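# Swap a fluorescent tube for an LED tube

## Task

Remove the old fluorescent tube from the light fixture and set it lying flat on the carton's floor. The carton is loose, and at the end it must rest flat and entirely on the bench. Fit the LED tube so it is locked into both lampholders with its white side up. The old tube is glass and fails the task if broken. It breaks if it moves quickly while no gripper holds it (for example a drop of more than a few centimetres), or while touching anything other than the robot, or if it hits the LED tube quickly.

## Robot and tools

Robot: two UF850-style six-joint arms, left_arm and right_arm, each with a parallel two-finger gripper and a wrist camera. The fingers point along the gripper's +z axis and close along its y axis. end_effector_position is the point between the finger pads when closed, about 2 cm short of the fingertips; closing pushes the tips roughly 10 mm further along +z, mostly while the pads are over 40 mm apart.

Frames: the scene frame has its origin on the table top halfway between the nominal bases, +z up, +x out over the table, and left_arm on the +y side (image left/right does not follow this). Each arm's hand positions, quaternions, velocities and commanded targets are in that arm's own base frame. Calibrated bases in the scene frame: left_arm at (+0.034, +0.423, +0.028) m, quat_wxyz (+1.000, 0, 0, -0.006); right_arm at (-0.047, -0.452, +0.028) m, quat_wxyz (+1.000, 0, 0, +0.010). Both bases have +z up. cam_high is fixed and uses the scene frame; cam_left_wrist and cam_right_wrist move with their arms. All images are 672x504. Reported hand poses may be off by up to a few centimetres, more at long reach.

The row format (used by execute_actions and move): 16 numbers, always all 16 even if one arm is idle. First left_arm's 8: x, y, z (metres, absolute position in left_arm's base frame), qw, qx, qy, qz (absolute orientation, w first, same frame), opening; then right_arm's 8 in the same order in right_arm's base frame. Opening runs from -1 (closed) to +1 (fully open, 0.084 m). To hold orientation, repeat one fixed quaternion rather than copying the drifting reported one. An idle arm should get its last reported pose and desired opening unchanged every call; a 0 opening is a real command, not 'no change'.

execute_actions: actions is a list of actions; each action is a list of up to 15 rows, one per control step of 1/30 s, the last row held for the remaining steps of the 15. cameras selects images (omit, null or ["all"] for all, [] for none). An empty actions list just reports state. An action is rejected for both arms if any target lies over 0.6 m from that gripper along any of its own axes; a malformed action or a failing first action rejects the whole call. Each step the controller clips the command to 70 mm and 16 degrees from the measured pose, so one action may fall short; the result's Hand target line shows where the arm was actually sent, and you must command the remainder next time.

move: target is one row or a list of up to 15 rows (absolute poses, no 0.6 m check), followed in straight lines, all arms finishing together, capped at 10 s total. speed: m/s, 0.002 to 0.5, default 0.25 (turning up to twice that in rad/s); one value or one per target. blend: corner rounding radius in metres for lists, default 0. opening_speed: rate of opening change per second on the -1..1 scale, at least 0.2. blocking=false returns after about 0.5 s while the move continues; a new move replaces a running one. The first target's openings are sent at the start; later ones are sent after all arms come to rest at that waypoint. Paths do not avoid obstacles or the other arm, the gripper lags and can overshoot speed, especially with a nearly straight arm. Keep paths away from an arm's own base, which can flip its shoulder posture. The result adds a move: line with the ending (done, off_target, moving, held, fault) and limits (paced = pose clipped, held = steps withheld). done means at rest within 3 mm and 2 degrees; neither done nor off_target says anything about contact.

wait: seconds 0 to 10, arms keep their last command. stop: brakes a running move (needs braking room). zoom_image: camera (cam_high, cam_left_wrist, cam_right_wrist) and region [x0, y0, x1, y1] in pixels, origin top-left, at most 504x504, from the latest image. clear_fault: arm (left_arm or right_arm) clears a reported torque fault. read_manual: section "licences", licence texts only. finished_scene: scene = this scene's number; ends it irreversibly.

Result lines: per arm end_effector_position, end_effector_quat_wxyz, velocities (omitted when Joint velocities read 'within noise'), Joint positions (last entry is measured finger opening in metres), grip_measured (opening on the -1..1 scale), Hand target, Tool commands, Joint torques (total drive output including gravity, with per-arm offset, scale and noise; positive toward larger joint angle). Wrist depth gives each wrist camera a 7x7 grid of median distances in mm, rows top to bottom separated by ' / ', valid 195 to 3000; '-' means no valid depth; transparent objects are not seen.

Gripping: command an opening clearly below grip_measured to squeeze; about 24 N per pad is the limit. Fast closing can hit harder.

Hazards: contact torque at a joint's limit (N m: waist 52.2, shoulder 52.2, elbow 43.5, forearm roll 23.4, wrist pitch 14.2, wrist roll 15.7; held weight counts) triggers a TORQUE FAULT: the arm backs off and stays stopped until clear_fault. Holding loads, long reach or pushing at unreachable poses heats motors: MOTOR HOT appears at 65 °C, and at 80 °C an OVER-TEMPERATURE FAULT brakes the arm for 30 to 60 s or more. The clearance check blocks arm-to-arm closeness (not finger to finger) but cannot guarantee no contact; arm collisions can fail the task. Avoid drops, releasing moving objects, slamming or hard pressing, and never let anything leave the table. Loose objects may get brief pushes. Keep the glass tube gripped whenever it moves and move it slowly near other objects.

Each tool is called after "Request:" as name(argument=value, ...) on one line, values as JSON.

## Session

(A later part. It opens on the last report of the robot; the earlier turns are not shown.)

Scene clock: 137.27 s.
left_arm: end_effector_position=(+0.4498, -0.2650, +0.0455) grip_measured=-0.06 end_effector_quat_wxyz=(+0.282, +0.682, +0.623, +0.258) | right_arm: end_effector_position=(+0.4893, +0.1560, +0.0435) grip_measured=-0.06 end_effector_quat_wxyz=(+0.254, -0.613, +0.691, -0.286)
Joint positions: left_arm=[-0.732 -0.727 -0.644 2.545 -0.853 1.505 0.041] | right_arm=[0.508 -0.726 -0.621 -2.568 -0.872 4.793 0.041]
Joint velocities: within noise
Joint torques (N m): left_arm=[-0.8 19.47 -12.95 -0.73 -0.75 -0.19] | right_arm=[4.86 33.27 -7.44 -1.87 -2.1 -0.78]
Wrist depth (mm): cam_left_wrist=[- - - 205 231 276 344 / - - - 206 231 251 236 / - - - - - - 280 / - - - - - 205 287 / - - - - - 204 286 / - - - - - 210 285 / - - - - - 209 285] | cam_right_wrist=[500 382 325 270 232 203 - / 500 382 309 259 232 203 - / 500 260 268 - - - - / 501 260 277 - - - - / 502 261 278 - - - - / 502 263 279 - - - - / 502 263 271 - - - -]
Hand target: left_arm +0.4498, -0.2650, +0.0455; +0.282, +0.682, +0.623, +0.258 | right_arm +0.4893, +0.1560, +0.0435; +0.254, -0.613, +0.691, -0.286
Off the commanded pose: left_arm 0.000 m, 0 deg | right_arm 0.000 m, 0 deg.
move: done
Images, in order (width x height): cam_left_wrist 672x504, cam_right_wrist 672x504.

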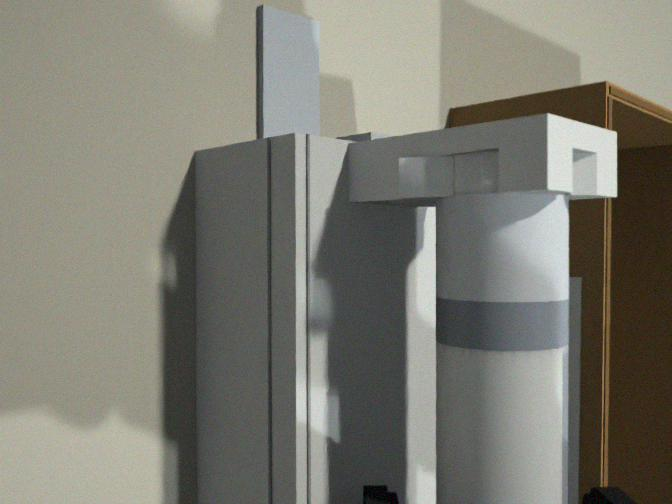

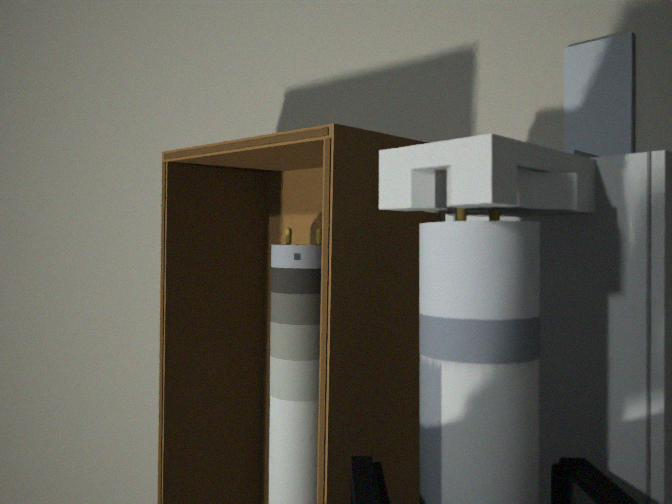

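Request:
move(target=[[0.4517,-0.2650,0.0470,0.1910,0.7130,0.6516,0.1746,-0.05,0.4907,0.1560,0.0446,-0.1717,0.6409,-0.7227,0.1936,-0.05],[0.4536,-0.2650,0.0477,0.0963,0.7319,0.6688,0.0880,-0.05,0.4926,0.1560,0.0453,-0.0866,0.6578,-0.7418,0.0976,-0.05],[0.4555,-0.2650,0.0480,0,0.7382,0.6746,0,-0.05,0.4945,0.1560,0.0456,0,0.6635,-0.7482,0,-0.05]], speed=0.06, blend=0.0005)

Scene clock: 145.93 s.
left_arm: end_effector_position=(+0.4552, -0.2648, +0.0476) grip_measured=-0.06 end_effector_quat_wxyz=(+0.094, +0.733, +0.672, +0.044) | right_arm: end_effector_position=(+0.4942, +0.1559, +0.0452) grip_measured=-0.06 end_effector_quat_wxyz=(+0.092, -0.660, +0.744, -0.037)
Joint positions: left_arm=[-0.542 -0.663 -0.876 1.35 -0.032 2.912 0.041] | right_arm=[0.301 -0.658 -0.857 -1.634 0.009 3.626 0.041]
Joint velocities: within noise
Joint torques (N m): left_arm=[-0.43 24.14 -19.49 -0.49 0.49 -0.16] | right_arm=[5.21 35.72 -12.07 -1.92 -0.55 -0.54]
Wrist depth (mm): cam_left_wrist=[- - - - 200 204 210 / - - - - 200 205 209 / - - - - - - 211 / - - - - - - 212 / - - - - - - 214 / - - - - - - 215 / - - 196 - - - 215] | cam_right_wrist=[216 210 204 199 - - - / 216 211 206 201 197 - - / 216 212 - - - - - / 220 - 197 - - - - / 222 - 200 - - - - / 225 - 203 - - - 195 / 220 199 - - - - 197]
Hand target: left_arm +0.4552, -0.2648, +0.0476; +0.094, +0.733, +0.672, +0.044 | right_arm +0.4942, +0.1559, +0.0452; +0.092, -0.660, +0.744, -0.037
Off the commanded pose: left_arm 0.001 m, 12 deg | right_arm 0.001 m, 11 deg.
move: off_target (left_arm, right_arm)

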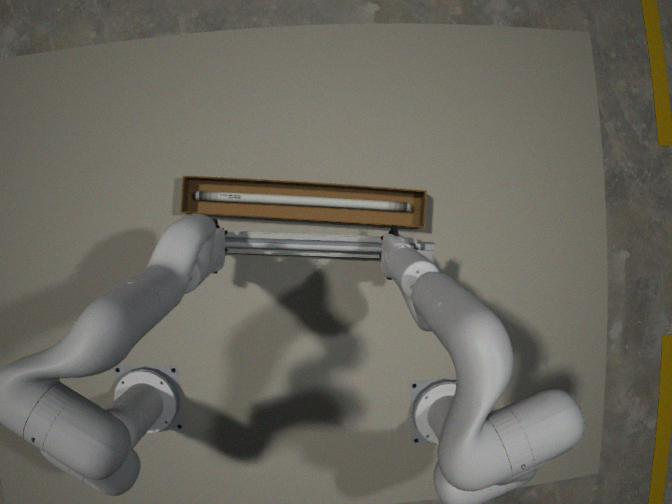

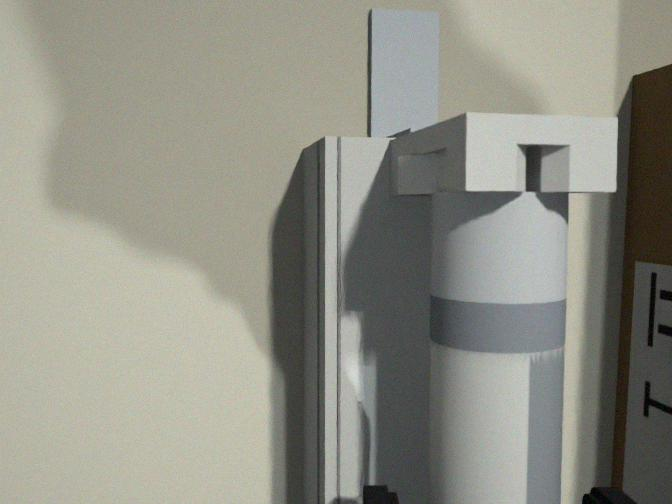

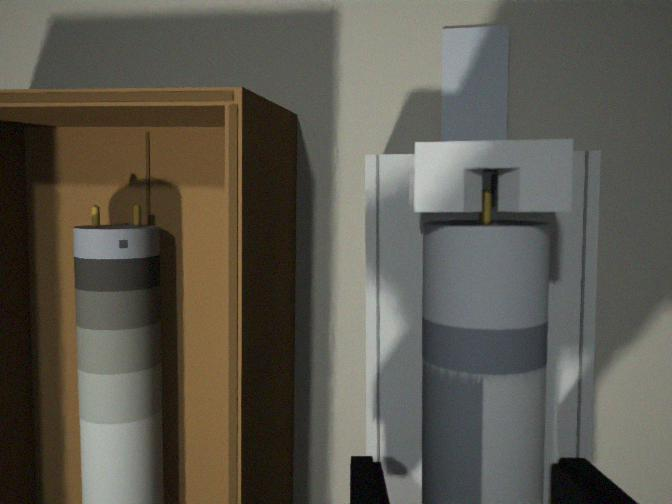

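Request:
move(target=[0.4555,-0.2650,0.0480,0,0.7382,0.6746,0,-0.05,0.4945,0.1560,0.0456,0,0.6635,-0.7482,0,-0.05], speed=0.05)

Scene clock: 151.23 s.
left_arm: end_effector_position=(+0.4555, -0.2650, +0.0480) grip_measured=-0.06 end_effector_quat_wxyz=(+0.000, +0.738, +0.675, +0.000) | right_arm: end_effector_position=(+0.4945, +0.1560, +0.0456) grip_measured=-0.06 end_effector_quat_wxyz=(+0.000, -0.663, +0.748, +0.000)
Joint positions: left_arm=[-0.527 -0.725 -1.023 0 -0.297 4.275 0.041] | right_arm=[0.305 -0.717 -0.998 -3.141 0.281 5.137 0.041]
Joint velocities: within noise
Joint torques (N m): left_arm=[0.44 23.95 -20.18 -0.59 0.37 -0.09] | right_arm=[2.28 38.95 -13.53 -1.93 -0.37 -0.48]
Wrist depth (mm): cam_left_wrist=[207 207 207 206 207 207 207 / 207 207 207 207 204 207 207 / 207 207 207 - - - 206 / 207 207 207 - - - 206 / 207 207 207 - - - 206 / 207 207 207 - - - 206 / 207 207 207 - - - 206] | cam_right_wrist=[204 204 204 204 204 204 204 / 204 204 204 204 202 204 204 / 200 200 205 - - - 205 / 200 - 205 - - - 205 / - 201 205 - - - 205 / - 201 205 - - - 206 / - 201 - - - - 206]
Hand target: left_arm +0.4555, -0.2650, +0.0480; +0.000, +0.738, +0.675, +0.000 | right_arm +0.4945, +0.1560, +0.0456; +0.000, -0.663, +0.748, +0.000
Off the commanded pose: left_arm 0.000 m, 0 deg | right_arm 0.000 m, 0 deg.
move: done

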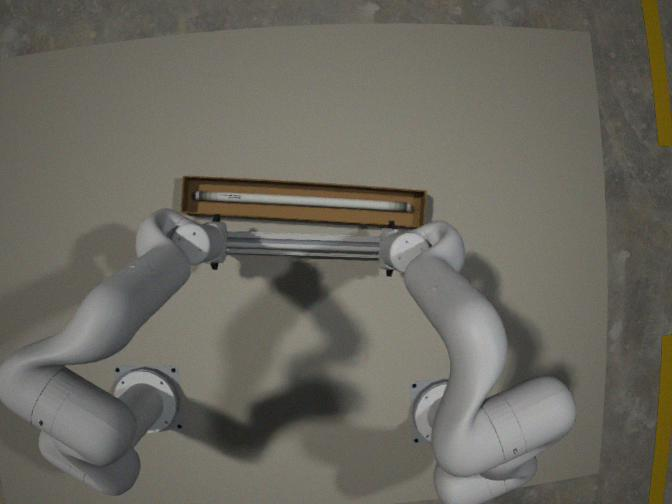

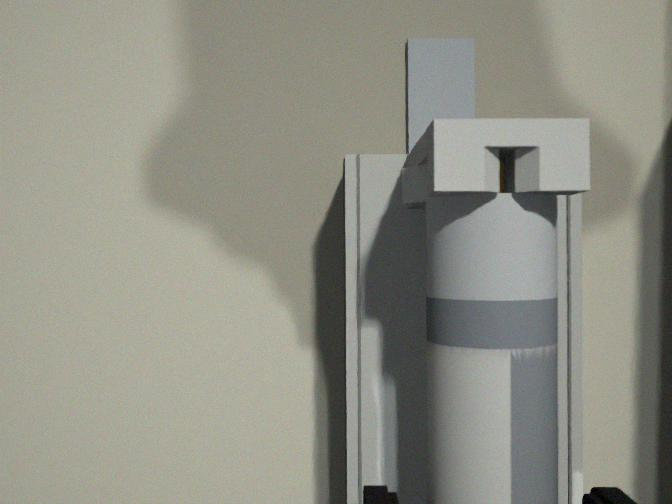

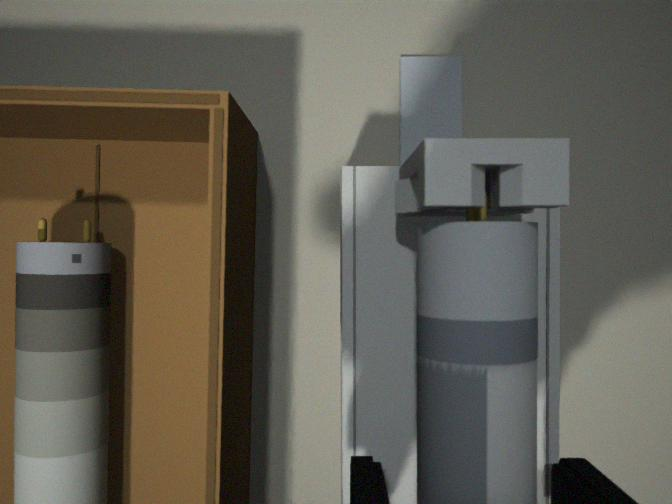

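Request:
move(target=[0.4540,-0.2650,0.0490,0,0.7382,0.6746,0,-0.05,0.4945,0.1560,0.0455,0,0.6635,-0.7482,0,-0.05], speed=0.02, cameras=["cam_left_wrist"])

Request:
move(target=[0.4540,-0.2650,0.0490,0,0.7382,0.6746,0,-1,0.4945,0.1560,0.0455,0,0.6635,-0.7482,0,-1], opening_speed=0.6, cameras=["cam_left_wrist","cam_right_wrist"])

Scene clock: 152.40 s.
left_arm: end_effector_position=(+0.4540, -0.2650, +0.0490) grip_measured=-0.06 end_effector_quat_wxyz=(+0.000, +0.738, +0.675, +0.000) | right_arm: end_effector_position=(+0.4945, +0.1560, +0.0455) grip_measured=-0.06 end_effector_quat_wxyz=(+0.000, -0.663, +0.748, +0.000)
Joint positions: left_arm=[-0.528 -0.721 -1.019 0 -0.297 4.274 0.041] | right_arm=[0.306 -0.718 -0.998 -3.142 0.28 5.138 0.041]
Joint velocities: within noise
Joint torques (N m): left_arm=[-0.07 22.94 -20.12 -0.09 0.32 0.02] | right_arm=[2.81 39.98 -13.35 -2.6 -0.3 -0.64]
Wrist depth (mm): cam_left_wrist=[208 208 208 208 208 207 207 / 208 208 208 208 208 208 208 / 208 208 208 - - - 207 / 208 208 208 - - - 207 / 208 208 208 - - - 207 / 208 208 208 - - - 207 / 208 208 208 - - - 207] | cam_right_wrist=[204 204 204 204 204 204 204 / 204 204 204 204 202 204 204 / 200 200 204 - - - 205 / 200 - 205 - - - 205 / - 200 205 - - - 205 / - 201 205 - - - 206 / - 201 - - - - 206]
Hand target: left_arm +0.4540, -0.2650, +0.0490; +0.000, +0.738, +0.675, +0.000 | right_arm +0.4945, +0.1560, +0.0455; +0.000, -0.663, +0.748, +0.000
Off the commanded pose: left_arm 0.000 m, 0 deg | right_arm 0.000 m, 0 deg.
move: done
Images, in order (width x height): cam_left_wrist 672x504.

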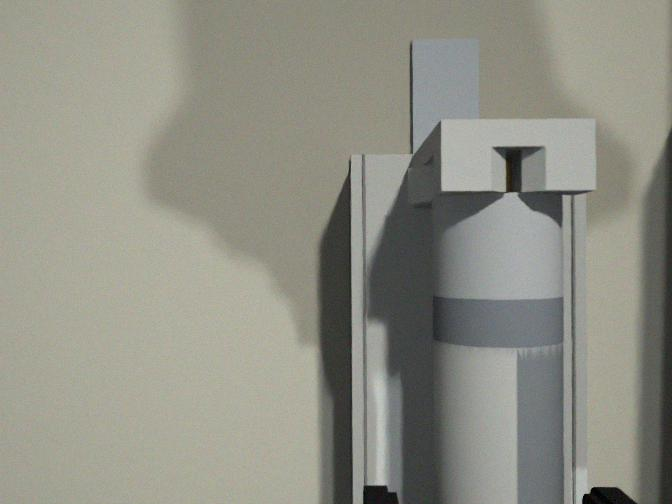

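Scene clock: 154.20 s.
left_arm: end_effector_position=(+0.4540, -0.2650, +0.0490) grip_measured=-0.43 end_effector_quat_wxyz=(+0.000, +0.738, +0.675, +0.000) | right_arm: end_effector_position=(+0.4945, +0.1560, +0.0455) grip_measured=-0.43 end_effector_quat_wxyz=(+0.000, -0.663, +0.748, +0.000)
Joint positions: left_arm=[-0.528 -0.721 -1.018 0 -0.297 4.274 0.025] | right_arm=[0.306 -0.718 -0.998 -3.142 0.281 5.138 0.025]
Joint velocities: within noise
Joint torques (N m): left_arm=[1.62 24.59 -18.49 -0.65 0.27 0.04] | right_arm=[2.12 36.3 -14.15 -1.87 -1.61 -0.37]
Wrist depth (mm): cam_left_wrist=[208 208 208 208 208 207 208 / 208 208 208 208 208 208 207 / 208 208 208 - - - 208 / 208 208 208 - - - 207 / 208 208 208 - - - 207 / 208 208 208 - - - 207 / 208 208 208 - - - 207] | cam_right_wrist=[204 204 204 204 204 204 204 / 204 204 204 204 202 204 204 / 200 200 205 - - - 205 / 200 200 205 - - - 205 / - 201 205 - - - 205 / - 201 205 - - 206 206 / - 201 206 - - 206 206]
Hand target: left_arm +0.4540, -0.2650, +0.0490; +0.000, +0.738, +0.675, +0.000 | right_arm +0.4945, +0.1560, +0.0455; +0.000, -0.663, +0.748, +0.000
Off the commanded pose: left_arm 0.000 m, 0 deg | right_arm 0.000 m, 0 deg.
move: done
Images, in order (width x height): cam_left_wrist 672x504, cam_right_wrist 672x504.

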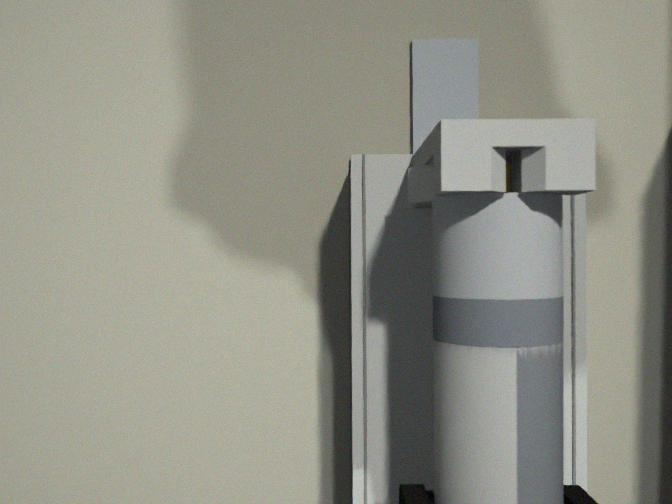

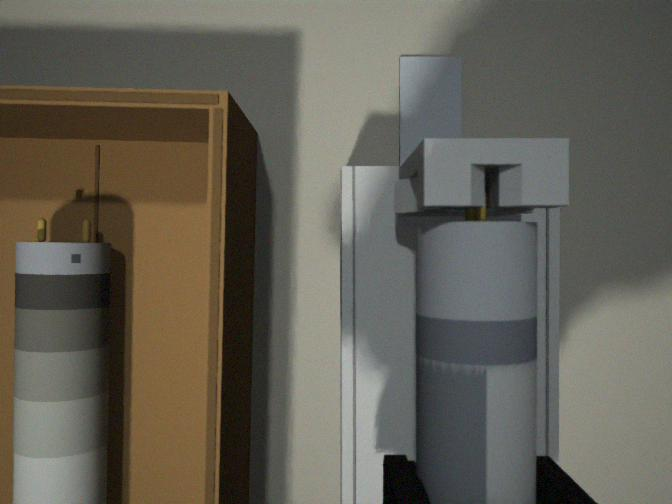

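Request:
move(target=[0.4540,-0.2650,0.0482,0,0.7382,0.6746,0,-1,0.4945,0.1560,0.0452,0,0.6635,-0.7482,0,-1], speed=0.02, cameras=[])

Scene clock: 155.07 s.
left_arm: end_effector_position=(+0.4541, -0.2650, +0.0486) grip_measured=-0.43 end_effector_quat_wxyz=(+0.000, +0.738, +0.675, +0.000) | right_arm: end_effector_position=(+0.4945, +0.1560, +0.0454) grip_measured=-0.43 end_effector_quat_wxyz=(+0.000, -0.663, +0.748, +0.000)
Joint positions: left_arm=[-0.528 -0.722 -1.019 0 -0.297 4.274 0.025] | right_arm=[0.306 -0.718 -0.998 -3.142 0.28 5.138 0.025]
Joint velocities: within noise
Joint torques (N m): left_arm=[0.27 16.27 -15.75 -0.49 2.03 0.03] | right_arm=[3.51 33.91 -13.51 -1.06 -2.77 -0.23]
Wrist depth (mm): cam_left_wrist=[208 208 208 207 208 207 207 / 208 208 208 207 208 207 207 / 208 208 208 - - - 207 / 208 208 208 - - - 207 / 208 208 207 - - - 207 / 208 208 208 - - - 207 / 208 207 208 - - - 207] | cam_right_wrist=[204 204 204 204 204 204 204 / 204 204 204 204 202 204 204 / 200 200 204 - - - 205 / 200 200 204 - - - 205 / - 200 205 - - - 205 / - 201 205 - - - 205 / - 201 205 - - 206 206]
Hand target: left_arm +0.4540, -0.2650, +0.0482; +0.000, +0.738, +0.675, +0.000 | right_arm +0.4945, +0.1560, +0.0452; +0.000, -0.663, +0.748, +0.000
Off the commanded pose: left_arm 0.000 m, 0 deg | right_arm 0.000 m, 0 deg.
move: done
No camera images: "cameras" was empty.

Request:
move(target=[[0.4540,-0.2650,0.0492,0,0.7382,0.6746,0,-1,0.4945,0.1560,0.0459,0,0.6635,-0.7482,0,-1],[0.4559,-0.2652,0.0490,-0.0963,0.7319,0.6688,-0.0880,-1,0.4965,0.1558,0.0456,0.0866,0.6578,-0.7418,-0.0976,-1]], speed=0.06, blend=[0.0003,0])

Scene clock: 158.00 s.
left_arm: end_effector_position=(+0.4560, -0.2653, +0.0491) grip_measured=-0.43 end_effector_quat_wxyz=(-0.096, +0.732, +0.669, -0.088) | right_arm: end_effector_position=(+0.4965, +0.1558, +0.0457) grip_measured=-0.43 end_effector_quat_wxyz=(-0.087, -0.658, +0.742, +0.098)
Joint positions: left_arm=[-0.481 -0.834 -1.212 -0.169 -0.626 4.471 0.025] | right_arm=[0.259 -0.83 -1.191 -2.974 0.612 4.942 0.025]
Joint velocities: within noise
Joint torques (N m): left_arm=[1.62 25.11 -15.43 -0.1 -1.55 0.16] | right_arm=[2 44.62 -14.6 -2.07 -1.59 -0.26]
Wrist depth (mm): cam_left_wrist=[250 238 230 221 211 203 197 / 250 239 230 220 211 203 197 / 249 238 230 - - - 197 / 249 238 230 222 - - 197 / 249 238 230 222 - - 197 / 249 238 230 222 - - 197 / 249 238 230 - - - 196] | cam_right_wrist=[- - - 198 208 217 227 / - - - 198 208 218 228 / - - - - - 221 229 / - - - - - 219 229 / - - - - - 219 230 / - - - - - 220 230 / - - - - - 223 231]
Hand target: left_arm +0.4559, -0.2652, +0.0490; -0.096, +0.732, +0.669, -0.088 | right_arm +0.4965, +0.1558, +0.0456; -0.087, -0.658, +0.742, +0.098
Off the commanded pose: left_arm 0.000 m, 0 deg | right_arm 0.000 m, 0 deg.
move: done

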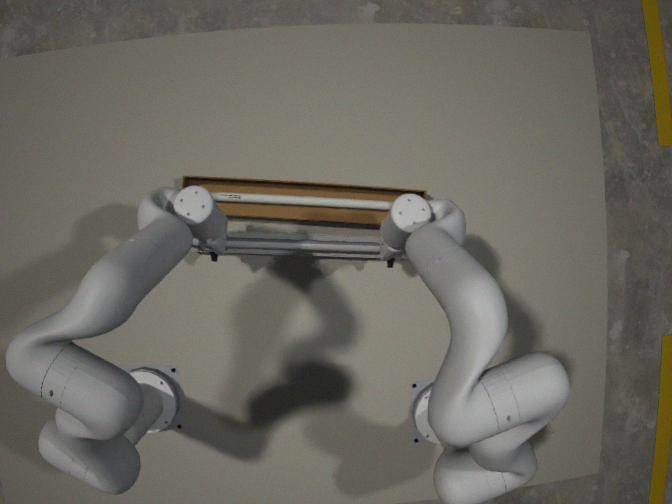

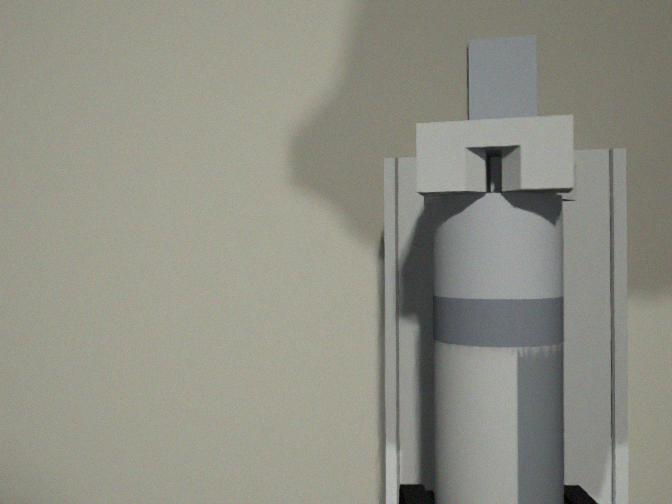

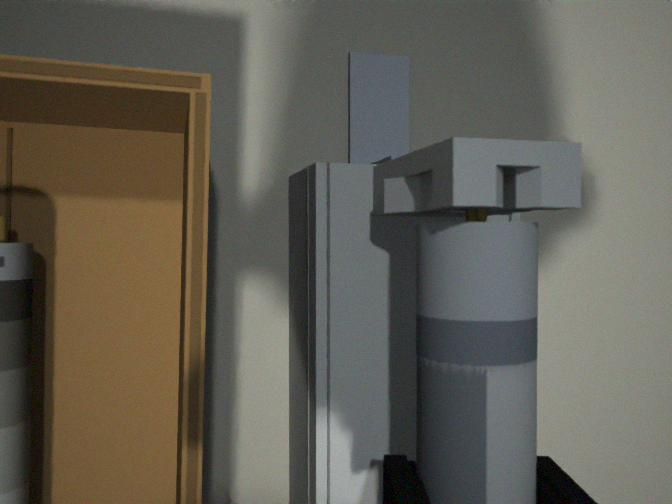

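Request:
move(target=[[0.4577,-0.2653,0.0482,-0.1910,0.7130,0.6516,-0.1746,-1,0.4984,0.1555,0.0449,0.1717,0.6409,-0.7227,-0.1936,-1],[0.4592,-0.2655,0.0471,-0.2825,0.6820,0.6233,-0.2582,-1,0.5000,0.1553,0.0436,0.2539,0.6130,-0.6913,-0.2863,-1],[0.4596,-0.2655,0.0466,-0.3120,0.6690,0.6114,-0.2851,-1,0.5005,0.1553,0.0431,0.2804,0.6013,-0.6781,-0.3162,-1]], speed=0.07, blend=[0.0004,0.0004,0], cameras=["cam_left_wrist","cam_right_wrist"])

Scene clock: 163.10 s.
left_arm: end_effector_position=(+0.4597, -0.2655, +0.0466) grip_measured=-0.43 end_effector_quat_wxyz=(-0.312, +0.669, +0.612, -0.285) | right_arm: end_effector_position=(+0.5005, +0.1553, +0.0432) grip_measured=-0.43 end_effector_quat_wxyz=(-0.280, -0.601, +0.678, +0.316)
Joint positions: left_arm=[-0.412 -1.212 -1.726 -0.25 -1.366 4.553 0.025] | right_arm=[0.191 -1.205 -1.702 -2.899 1.352 4.862 0.025]
Joint velocities: within noise
Joint torques (N m): left_arm=[-0.29 28.15 -10.66 1.95 -4.77 -0.02] | right_arm=[-0.44 45.39 -13.06 -5.41 -0.44 -0.45]
Wrist depth (mm): cam_left_wrist=[469 430 351 297 246 219 197 / 481 429 351 296 247 211 196 / 531 428 - - - - - / 603 428 372 - - - - / 605 426 372 - - - - / 601 424 370 - - - - / 596 424 369 - - - -] | cam_right_wrist=[- - - 210 254 322 441 / - - - 210 255 324 445 / - - - - - - 447 / - - - - - 328 451 / - - - - - 329 454 / - - - - - 332 456 / - - - - - 356 460]
Hand target: left_arm +0.4596, -0.2655, +0.0466; -0.312, +0.669, +0.611, -0.285 | right_arm +0.5005, +0.1553, +0.0431; -0.280, -0.601, +0.678, +0.316
Off the commanded pose: left_arm 0.000 m, 0 deg | right_arm 0.000 m, 0 deg.
move: done
Images, in order (width x height): cam_left_wrist 672x504, cam_right_wrist 672x504.

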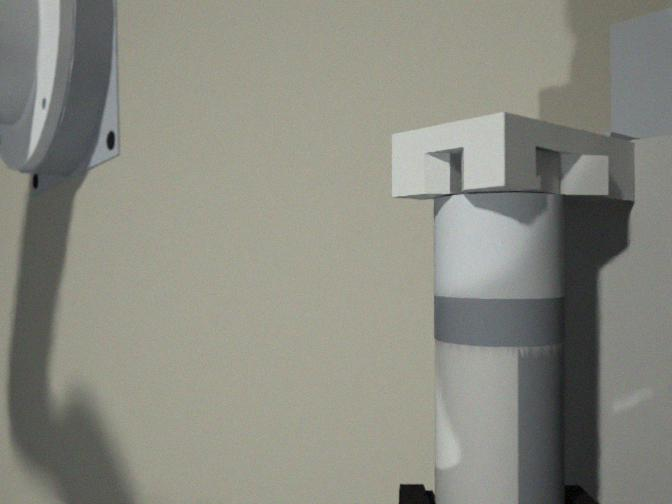

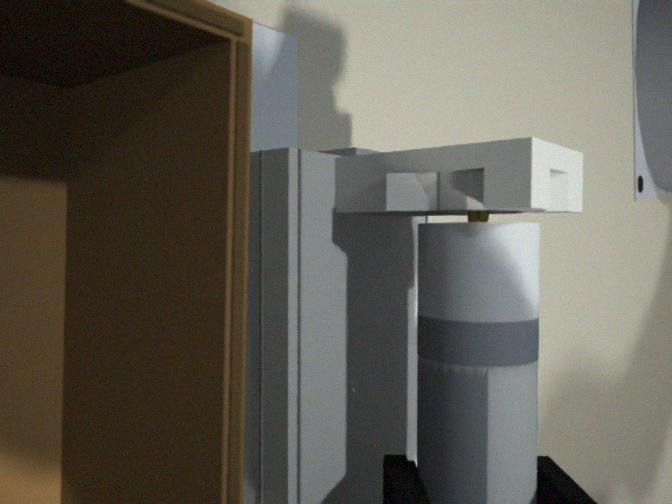

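Request:
move(target=[0.4596,-0.2655,0.0466,-0.3120,0.6690,0.6114,-0.2851,-0.05,0.5005,0.1553,0.0431,0.2804,0.6013,-0.6781,-0.3162,-0.05], opening_speed=0.8, cameras=["cam_left_wrist","cam_right_wrist"])

Request:
move(target=[[0.4592,-0.2655,0.0471,-0.2825,0.6820,0.6233,-0.2582,-0.05,0.5000,0.1553,0.0436,0.2539,0.6130,-0.6913,-0.2863,-0.05],[0.4577,-0.2653,0.0482,-0.1910,0.7130,0.6516,-0.1746,-0.05,0.4984,0.1555,0.0449,0.1717,0.6409,-0.7227,-0.1936,-0.05],[0.4559,-0.2652,0.0490,-0.0963,0.7319,0.6688,-0.0880,-0.05,0.4965,0.1558,0.0456,0.0866,0.6578,-0.7418,-0.0976,-0.05],[0.4540,-0.2650,0.0492,0,0.7382,0.6746,0,-0.05,0.4945,0.1560,0.0459,0,0.6635,-0.7482,0,-0.05]], speed=0.09, blend=[0.0004,0.0004,0.0004,0], cameras=["cam_left_wrist","cam_right_wrist"])

Scene clock: 164.80 s.
left_arm: end_effector_position=(+0.4595, -0.2654, +0.0466) grip_measured=-0.06 end_effector_quat_wxyz=(-0.312, +0.669, +0.611, -0.285) | right_arm: end_effector_position=(+0.5005, +0.1553, +0.0431) grip_measured=-0.06 end_effector_quat_wxyz=(-0.280, -0.601, +0.678, +0.316)
Joint positions: left_arm=[-0.412 -1.212 -1.725 -0.25 -1.367 4.553 0.041] | right_arm=[0.191 -1.206 -1.702 -2.899 1.351 4.862 0.041]
Joint velocities: within noise
Joint torques (N m): left_arm=[-0.2 31.43 -20.19 -0.64 -0.33 -0.14] | right_arm=[6.63 49.97 -15.61 -1.3 0.96 -0.21]
Wrist depth (mm): cam_left_wrist=[466 435 354 298 247 219 196 / 482 433 353 284 247 211 196 / 537 431 - - - - - / 611 431 374 - - - - / 609 429 373 - - - - / 609 428 372 - - - - / 605 427 350 - - - -] | cam_right_wrist=[- - - 210 254 322 440 / - - - 210 255 323 443 / - - - - - - 446 / - - - - - 327 449 / - - - - - 329 454 / - - - - - 331 457 / - - - - - 311 458]
Hand target: left_arm +0.4596, -0.2655, +0.0466; -0.312, +0.669, +0.611, -0.285 | right_arm +0.5005, +0.1553, +0.0431; -0.280, -0.601, +0.678, +0.316
Off the commanded pose: left_arm 0.000 m, 0 deg | right_arm 0.000 m, 0 deg.
move: done
Images, in order (width x height): cam_left_wrist 672x504, cam_right_wrist 672x504.

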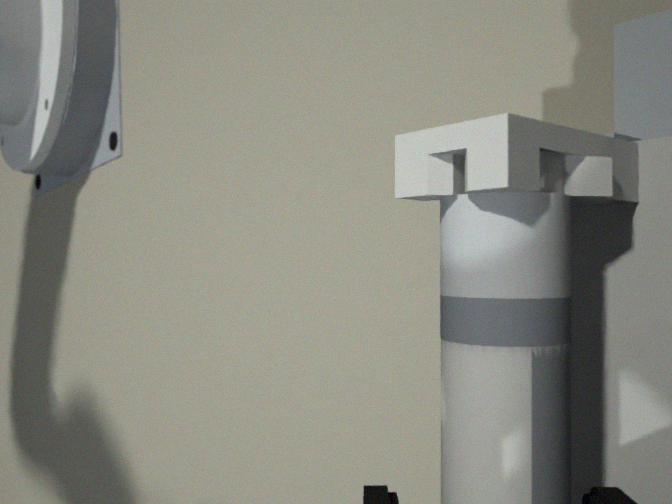

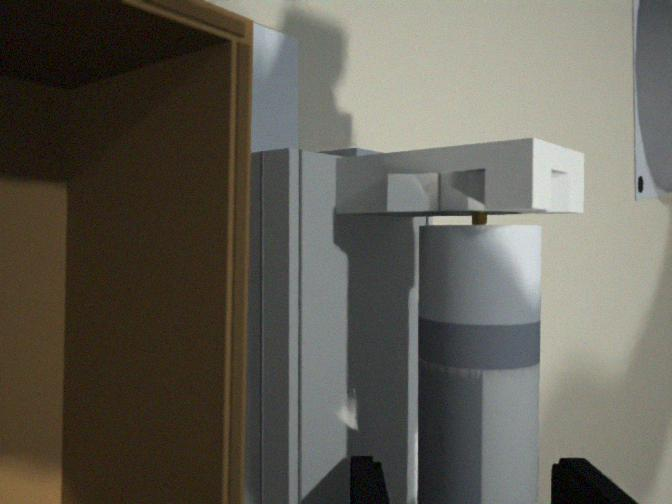

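Scene clock: 170.27 s.
left_arm: end_effector_position=(+0.4540, -0.2650, +0.0492) grip_measured=-0.06 end_effector_quat_wxyz=(+0.000, +0.738, +0.675, +0.000) | right_arm: end_effector_position=(+0.4945, +0.1560, +0.0459) grip_measured=-0.06 end_effector_quat_wxyz=(+0.000, -0.663, +0.748, +0.000)
Joint positions: left_arm=[-0.528 -0.721 -1.018 -0.001 -0.298 4.275 0.041] | right_arm=[0.305 -0.717 -0.998 -3.141 0.281 5.137 0.041]
Joint velocities: within noise
Joint torques (N m): left_arm=[1.28 25.13 -19.6 -0.6 0.28 0.01] | right_arm=[6.1 39.39 -12.45 -1.65 -0.57 -0.51]
Wrist depth (mm): cam_left_wrist=[208 208 208 208 208 208 208 / 208 208 208 208 208 208 208 / 208 208 208 - - - 208 / 209 208 208 - - - 208 / 208 208 208 - - - 208 / 209 208 208 - - - 207 / 208 208 208 - - - 208] | cam_right_wrist=[204 204 204 204 204 204 204 / 204 204 205 204 202 205 204 / 200 200 205 - - - 205 / 200 - 205 - - - 205 / - 201 205 - - - 206 / - 201 206 - - - 206 / - 201 - - - - 206]
Hand target: left_arm +0.4540, -0.2650, +0.0492; +0.000, +0.738, +0.675, +0.000 | right_arm +0.4945, +0.1560, +0.0459; +0.000, -0.663, +0.748, +0.000
Off the commanded pose: left_arm 0.000 m, 0 deg | right_arm 0.000 m, 0 deg.
move: done
Images, in order (width x height): cam_left_wrist 672x504, cam_right_wrist 672x504.

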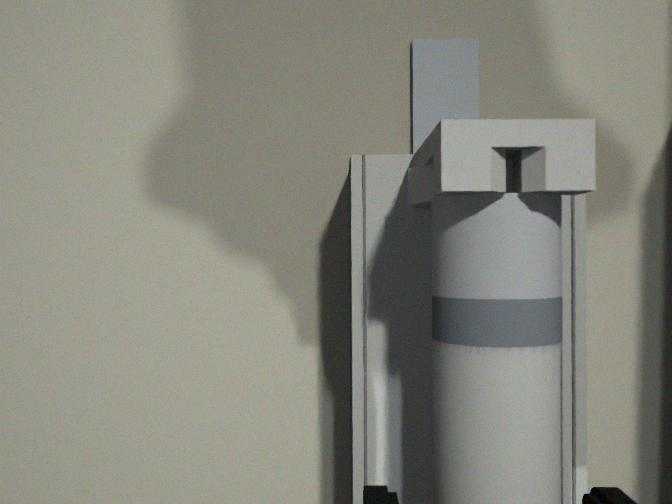

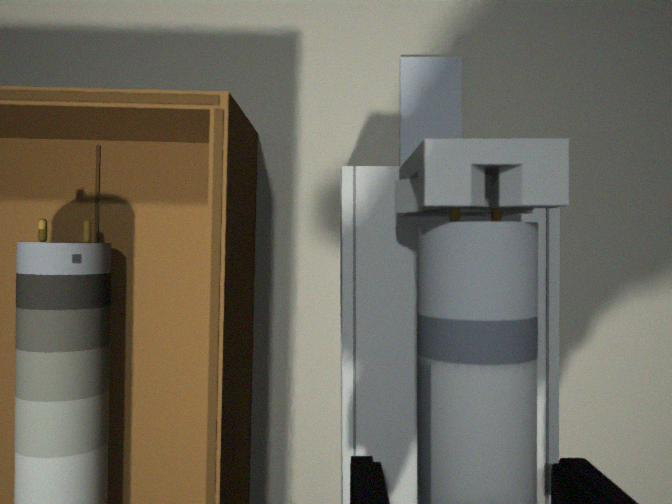

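Request:
move(target=[0.4540,-0.2650,0.0492,0,0.7382,0.6746,0,-1,0.4945,0.1560,0.0459,0,0.6635,-0.7482,0,-1], opening_speed=0.6, cameras=[])

Request:
move(target=[[0.4559,-0.2652,0.0490,-0.0963,0.7319,0.6688,-0.0880,-1,0.4965,0.1558,0.0456,0.0866,0.6578,-0.7418,-0.0976,-1],[0.4577,-0.2653,0.0482,-0.1910,0.7130,0.6516,-0.1746,-1,0.4984,0.1555,0.0449,0.1717,0.6409,-0.7227,-0.1936,-1],[0.4589,-0.2655,0.0473,-0.2646,0.6892,0.6298,-0.2418,-1,0.4997,0.1553,0.0439,0.2378,0.6194,-0.6985,-0.2682,-1]], speed=0.07, blend=[0.0004,0.0004,0])

Scene clock: 172.37 s.
left_arm: end_effector_position=(+0.4540, -0.2650, +0.0492) grip_measured=-0.43 end_effector_quat_wxyz=(+0.000, +0.738, +0.675, +0.000) | right_arm: end_effector_position=(+0.4945, +0.1560, +0.0459) grip_measured=-0.43 end_effector_quat_wxyz=(+0.000, -0.663, +0.748, +0.000)
Joint positions: left_arm=[-0.528 -0.721 -1.018 0 -0.298 4.274 0.025] | right_arm=[0.306 -0.717 -0.998 -3.142 0.281 5.138 0.025]
Joint velocities: within noise
Joint torques (N m): left_arm=[0.79 22.61 -19.17 -0.13 0.6 0.18] | right_arm=[3.56 37.91 -14.39 -1.7 -1.91 -0.34]
Wrist depth (mm): cam_left_wrist=[208 208 208 208 208 208 207 / 208 208 208 208 207 208 208 / 208 208 208 - - - 208 / 209 208 208 - - - 208 / 208 208 208 - - - 207 / 208 209 208 - - - 208 / 208 208 208 - - - 207] | cam_right_wrist=[204 204 204 204 204 204 204 / 204 204 204 204 202 205 205 / 200 200 205 - - 205 205 / 200 201 205 - - 205 205 / - 201 205 - - 206 205 / - 201 206 - - 206 206 / - 202 206 - - 206 206]
Hand target: left_arm +0.4540, -0.2650, +0.0492; +0.000, +0.738, +0.675, +0.000 | right_arm +0.4945, +0.1560, +0.0459; +0.000, -0.663, +0.748, +0.000
Off the commanded pose: left_arm 0.000 m, 0 deg | right_arm 0.000 m, 0 deg.
move: done
No camera images: "cameras" was empty.

Scene clock: 178.07 s.
left_arm: end_effector_position=(+0.4590, -0.2655, +0.0474) grip_measured=-0.43 end_effector_quat_wxyz=(-0.264, +0.689, +0.630, -0.242) | right_arm: end_effector_position=(+0.4998, +0.1553, +0.0441) grip_measured=-0.43 end_effector_quat_wxyz=(-0.238, -0.619, +0.699, +0.268)
Joint positions: left_arm=[-0.423 -1.115 -1.602 -0.237 -1.201 4.548 0.025] | right_arm=[0.202 -1.11 -1.58 -2.911 1.186 4.868 0.025]
Joint velocities: within noise
Joint torques (N m): left_arm=[-2.26 22.74 -9.61 0.1 -3.18 -0.13] | right_arm=[-0.17 34.6 -8.12 -7.22 -2.77 -0.65]
Wrist depth (mm): cam_left_wrist=[432 365 303 269 233 212 - / 430 365 303 268 233 206 - / 431 364 314 - - - - / 429 363 302 - - - - / 430 362 301 - - - - / 428 362 301 - - - - / 428 362 300 - - - -] | cam_right_wrist=[- - - 204 235 279 341 / - - - 205 236 279 343 / - - - - - 295 344 / - - - - - 282 346 / - - - - - 283 348 / - - - - - 285 349 / - - - - - 299 351]
Hand target: left_arm +0.4589, -0.2655, +0.0473; -0.265, +0.689, +0.630, -0.242 | right_arm +0.4997, +0.1553, +0.0439; -0.238, -0.619, +0.698, +0.268
Off the commanded pose: left_arm 0.000 m, 0 deg | right_arm 0.000 m, 0 deg.
move: done

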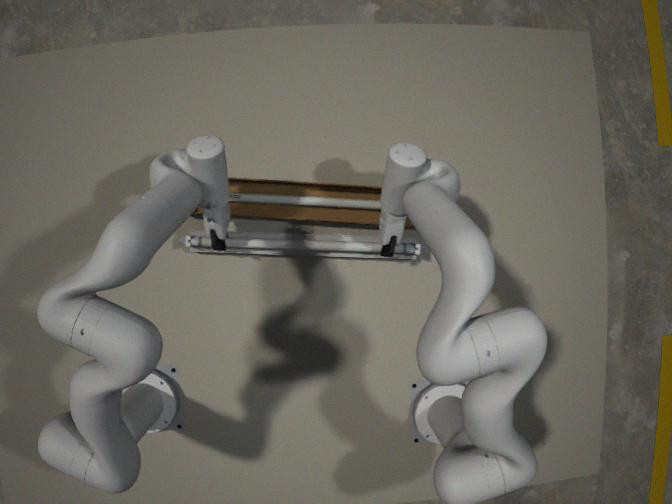

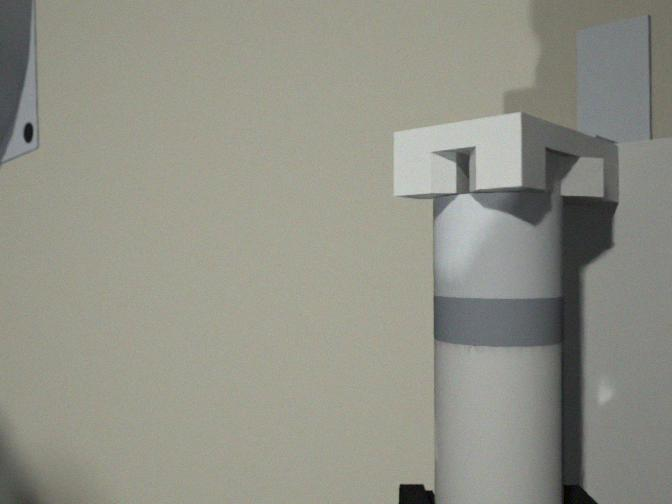

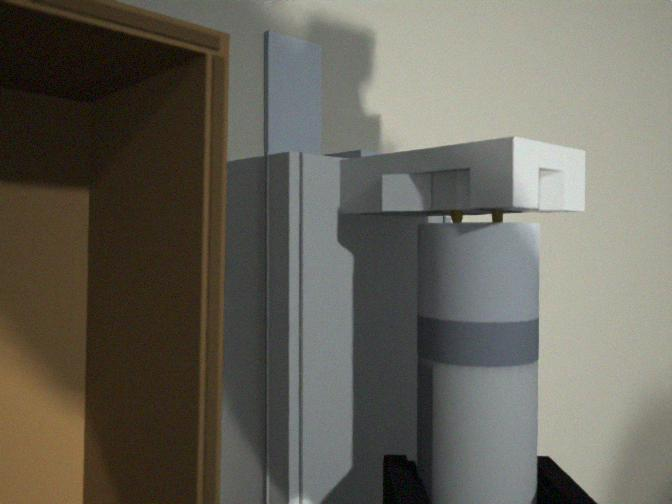

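Request:
move(target=[0.4589,-0.2655,0.0474,-0.2646,0.6892,0.6298,-0.2418,-0.05,0.4997,0.1553,0.0440,0.2378,0.6194,-0.6985,-0.2682,-0.05], opening_speed=0.5, cameras=[])

Request:
move(target=[[0.4924,-0.2690,0.0845,-0.2646,0.6892,0.6298,-0.2418,-0.05,0.5332,0.1513,0.0812,0.2378,0.6194,-0.6985,-0.2682,-0.05],[0.4540,-0.2650,0.15,0,0.7382,0.6746,0,-0.05,0.4945,0.1560,0.15,0,0.6635,-0.7482,0,-0.05]], speed=[0.08,0.12])

Request:
zoom_image(camera="cam_left_wrist", region=[330, 120, 570, 300])

Request:
zoom_image(camera="cam_right_wrist", region=[330, 130, 570, 310])

Scene clock: 180.50 s.
left_arm: end_effector_position=(+0.4589, -0.2655, +0.0474) grip_measured=-0.06 end_effector_quat_wxyz=(-0.265, +0.689, +0.630, -0.242) | right_arm: end_effector_position=(+0.4997, +0.1553, +0.0440) grip_measured=-0.06 end_effector_quat_wxyz=(-0.238, -0.619, +0.698, +0.268)
Joint positions: left_arm=[-0.423 -1.116 -1.602 -0.237 -1.201 4.548 0.041] | right_arm=[0.202 -1.11 -1.58 -2.911 1.186 4.868 0.041]
Joint velocities: within noise
Joint torques (N m): left_arm=[-0.37 32.16 -20.92 -0.55 -0.61 -0.17] | right_arm=[3.42 51.12 -14.87 -1.36 1.02 -0.47]
Wrist depth (mm): cam_left_wrist=[434 366 304 269 234 212 - / 433 365 303 268 233 206 - / 431 365 316 - - - - / 430 365 302 - - - - / 430 364 301 - - - - / 429 363 301 - - - - / 428 363 300 - - - -] | cam_right_wrist=[- - - 204 235 278 340 / - - - 204 236 279 340 / - - - - - - 343 / - - - - - 281 345 / - - - - - 282 347 / - - - - - 283 348 / - - - - - 272 350]
Hand target: left_arm +0.4589, -0.2655, +0.0474; -0.265, +0.689, +0.630, -0.242 | right_arm +0.4997, +0.1553, +0.0440; -0.238, -0.619, +0.698, +0.268
Off the commanded pose: left_arm 0.000 m, 0 deg | right_arm 0.000 m, 0 deg.
move: done
No camera images: "cameras" was empty.

Scene clock: 184.80 s.
left_arm: end_effector_position=(+0.4540, -0.2650, +0.1500) grip_measured=-0.06 end_effector_quat_wxyz=(+0.000, +0.738, +0.675, +0.000) | right_arm: end_effector_position=(+0.4945, +0.1560, +0.1500) grip_measured=-0.06 end_effector_quat_wxyz=(+0.000, -0.663, +0.748, +0.000)
Joint positions: left_arm=[-0.528 -0.523 -1.007 0 -0.484 4.274 0.041] | right_arm=[0.306 -0.509 -0.985 -3.141 0.476 5.138 0.041]
Joint velocities: within noise
Joint torques (N m): left_arm=[0.7 21.33 -23.15 -0.88 0.44 0] | right_arm=[7.65 37.11 -15.72 -1.65 -0.56 -0.47]
Wrist depth (mm): cam_left_wrist=[309 309 308 309 308 308 307 / 310 309 308 309 308 308 307 / 309 309 309 309 307 308 299 / 309 309 309 309 232 308 304 / 310 309 309 309 232 308 304 / 309 309 308 309 232 308 303 / 309 309 309 309 231 308 303] | cam_right_wrist=[308 308 308 308 307 308 308 / 308 308 308 308 308 308 308 / 275 304 289 308 306 309 309 / 277 304 305 309 237 309 309 / 278 284 305 309 237 310 310 / 280 285 306 310 237 310 311 / 282 286 290 310 232 310 311]
Hand target: left_arm +0.4540, -0.2650, +0.1500; +0.000, +0.738, +0.675, +0.000 | right_arm +0.4945, +0.1560, +0.1500; +0.000, -0.663, +0.748, +0.000
Off the commanded pose: left_arm 0.000 m, 0 deg | right_arm 0.000 m, 0 deg.
move: done

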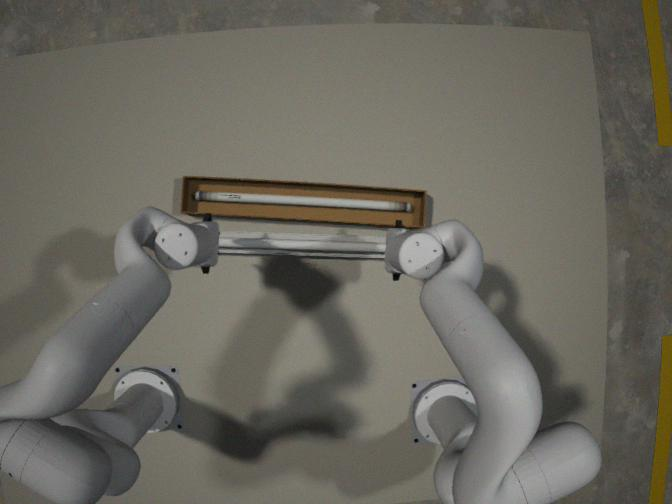

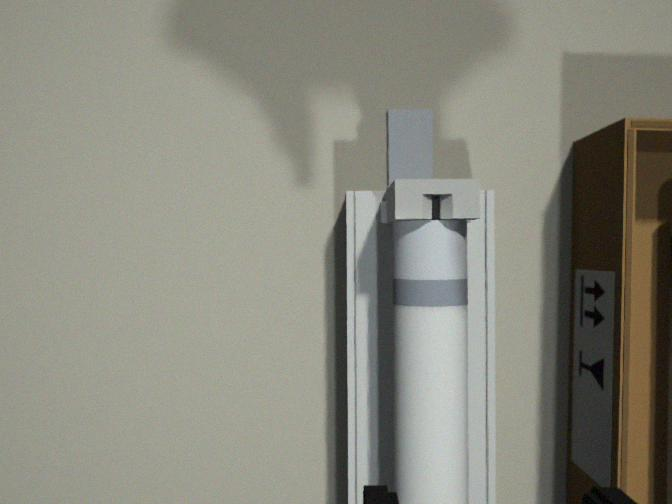

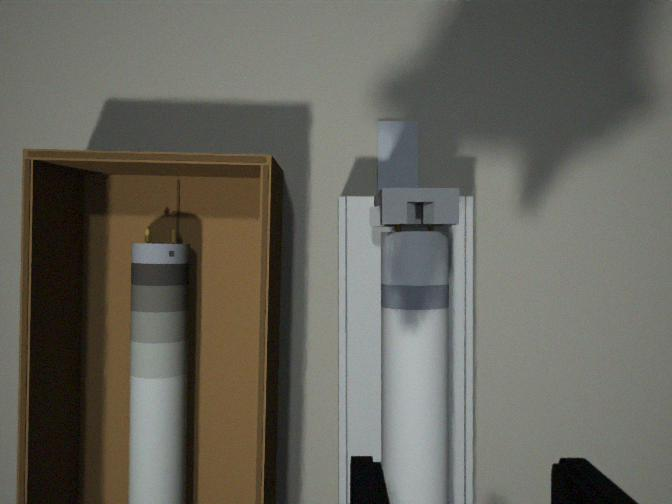

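Scaled by 2.100.

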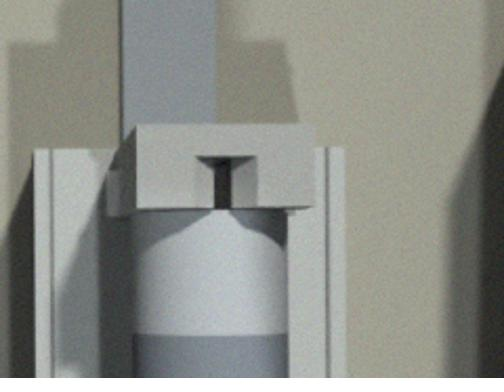

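Scaled by 2.100.

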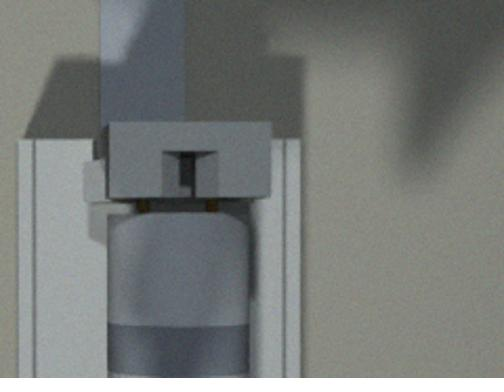

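Request:
finished_scene(scene=2)

The scene is finished: the task was done.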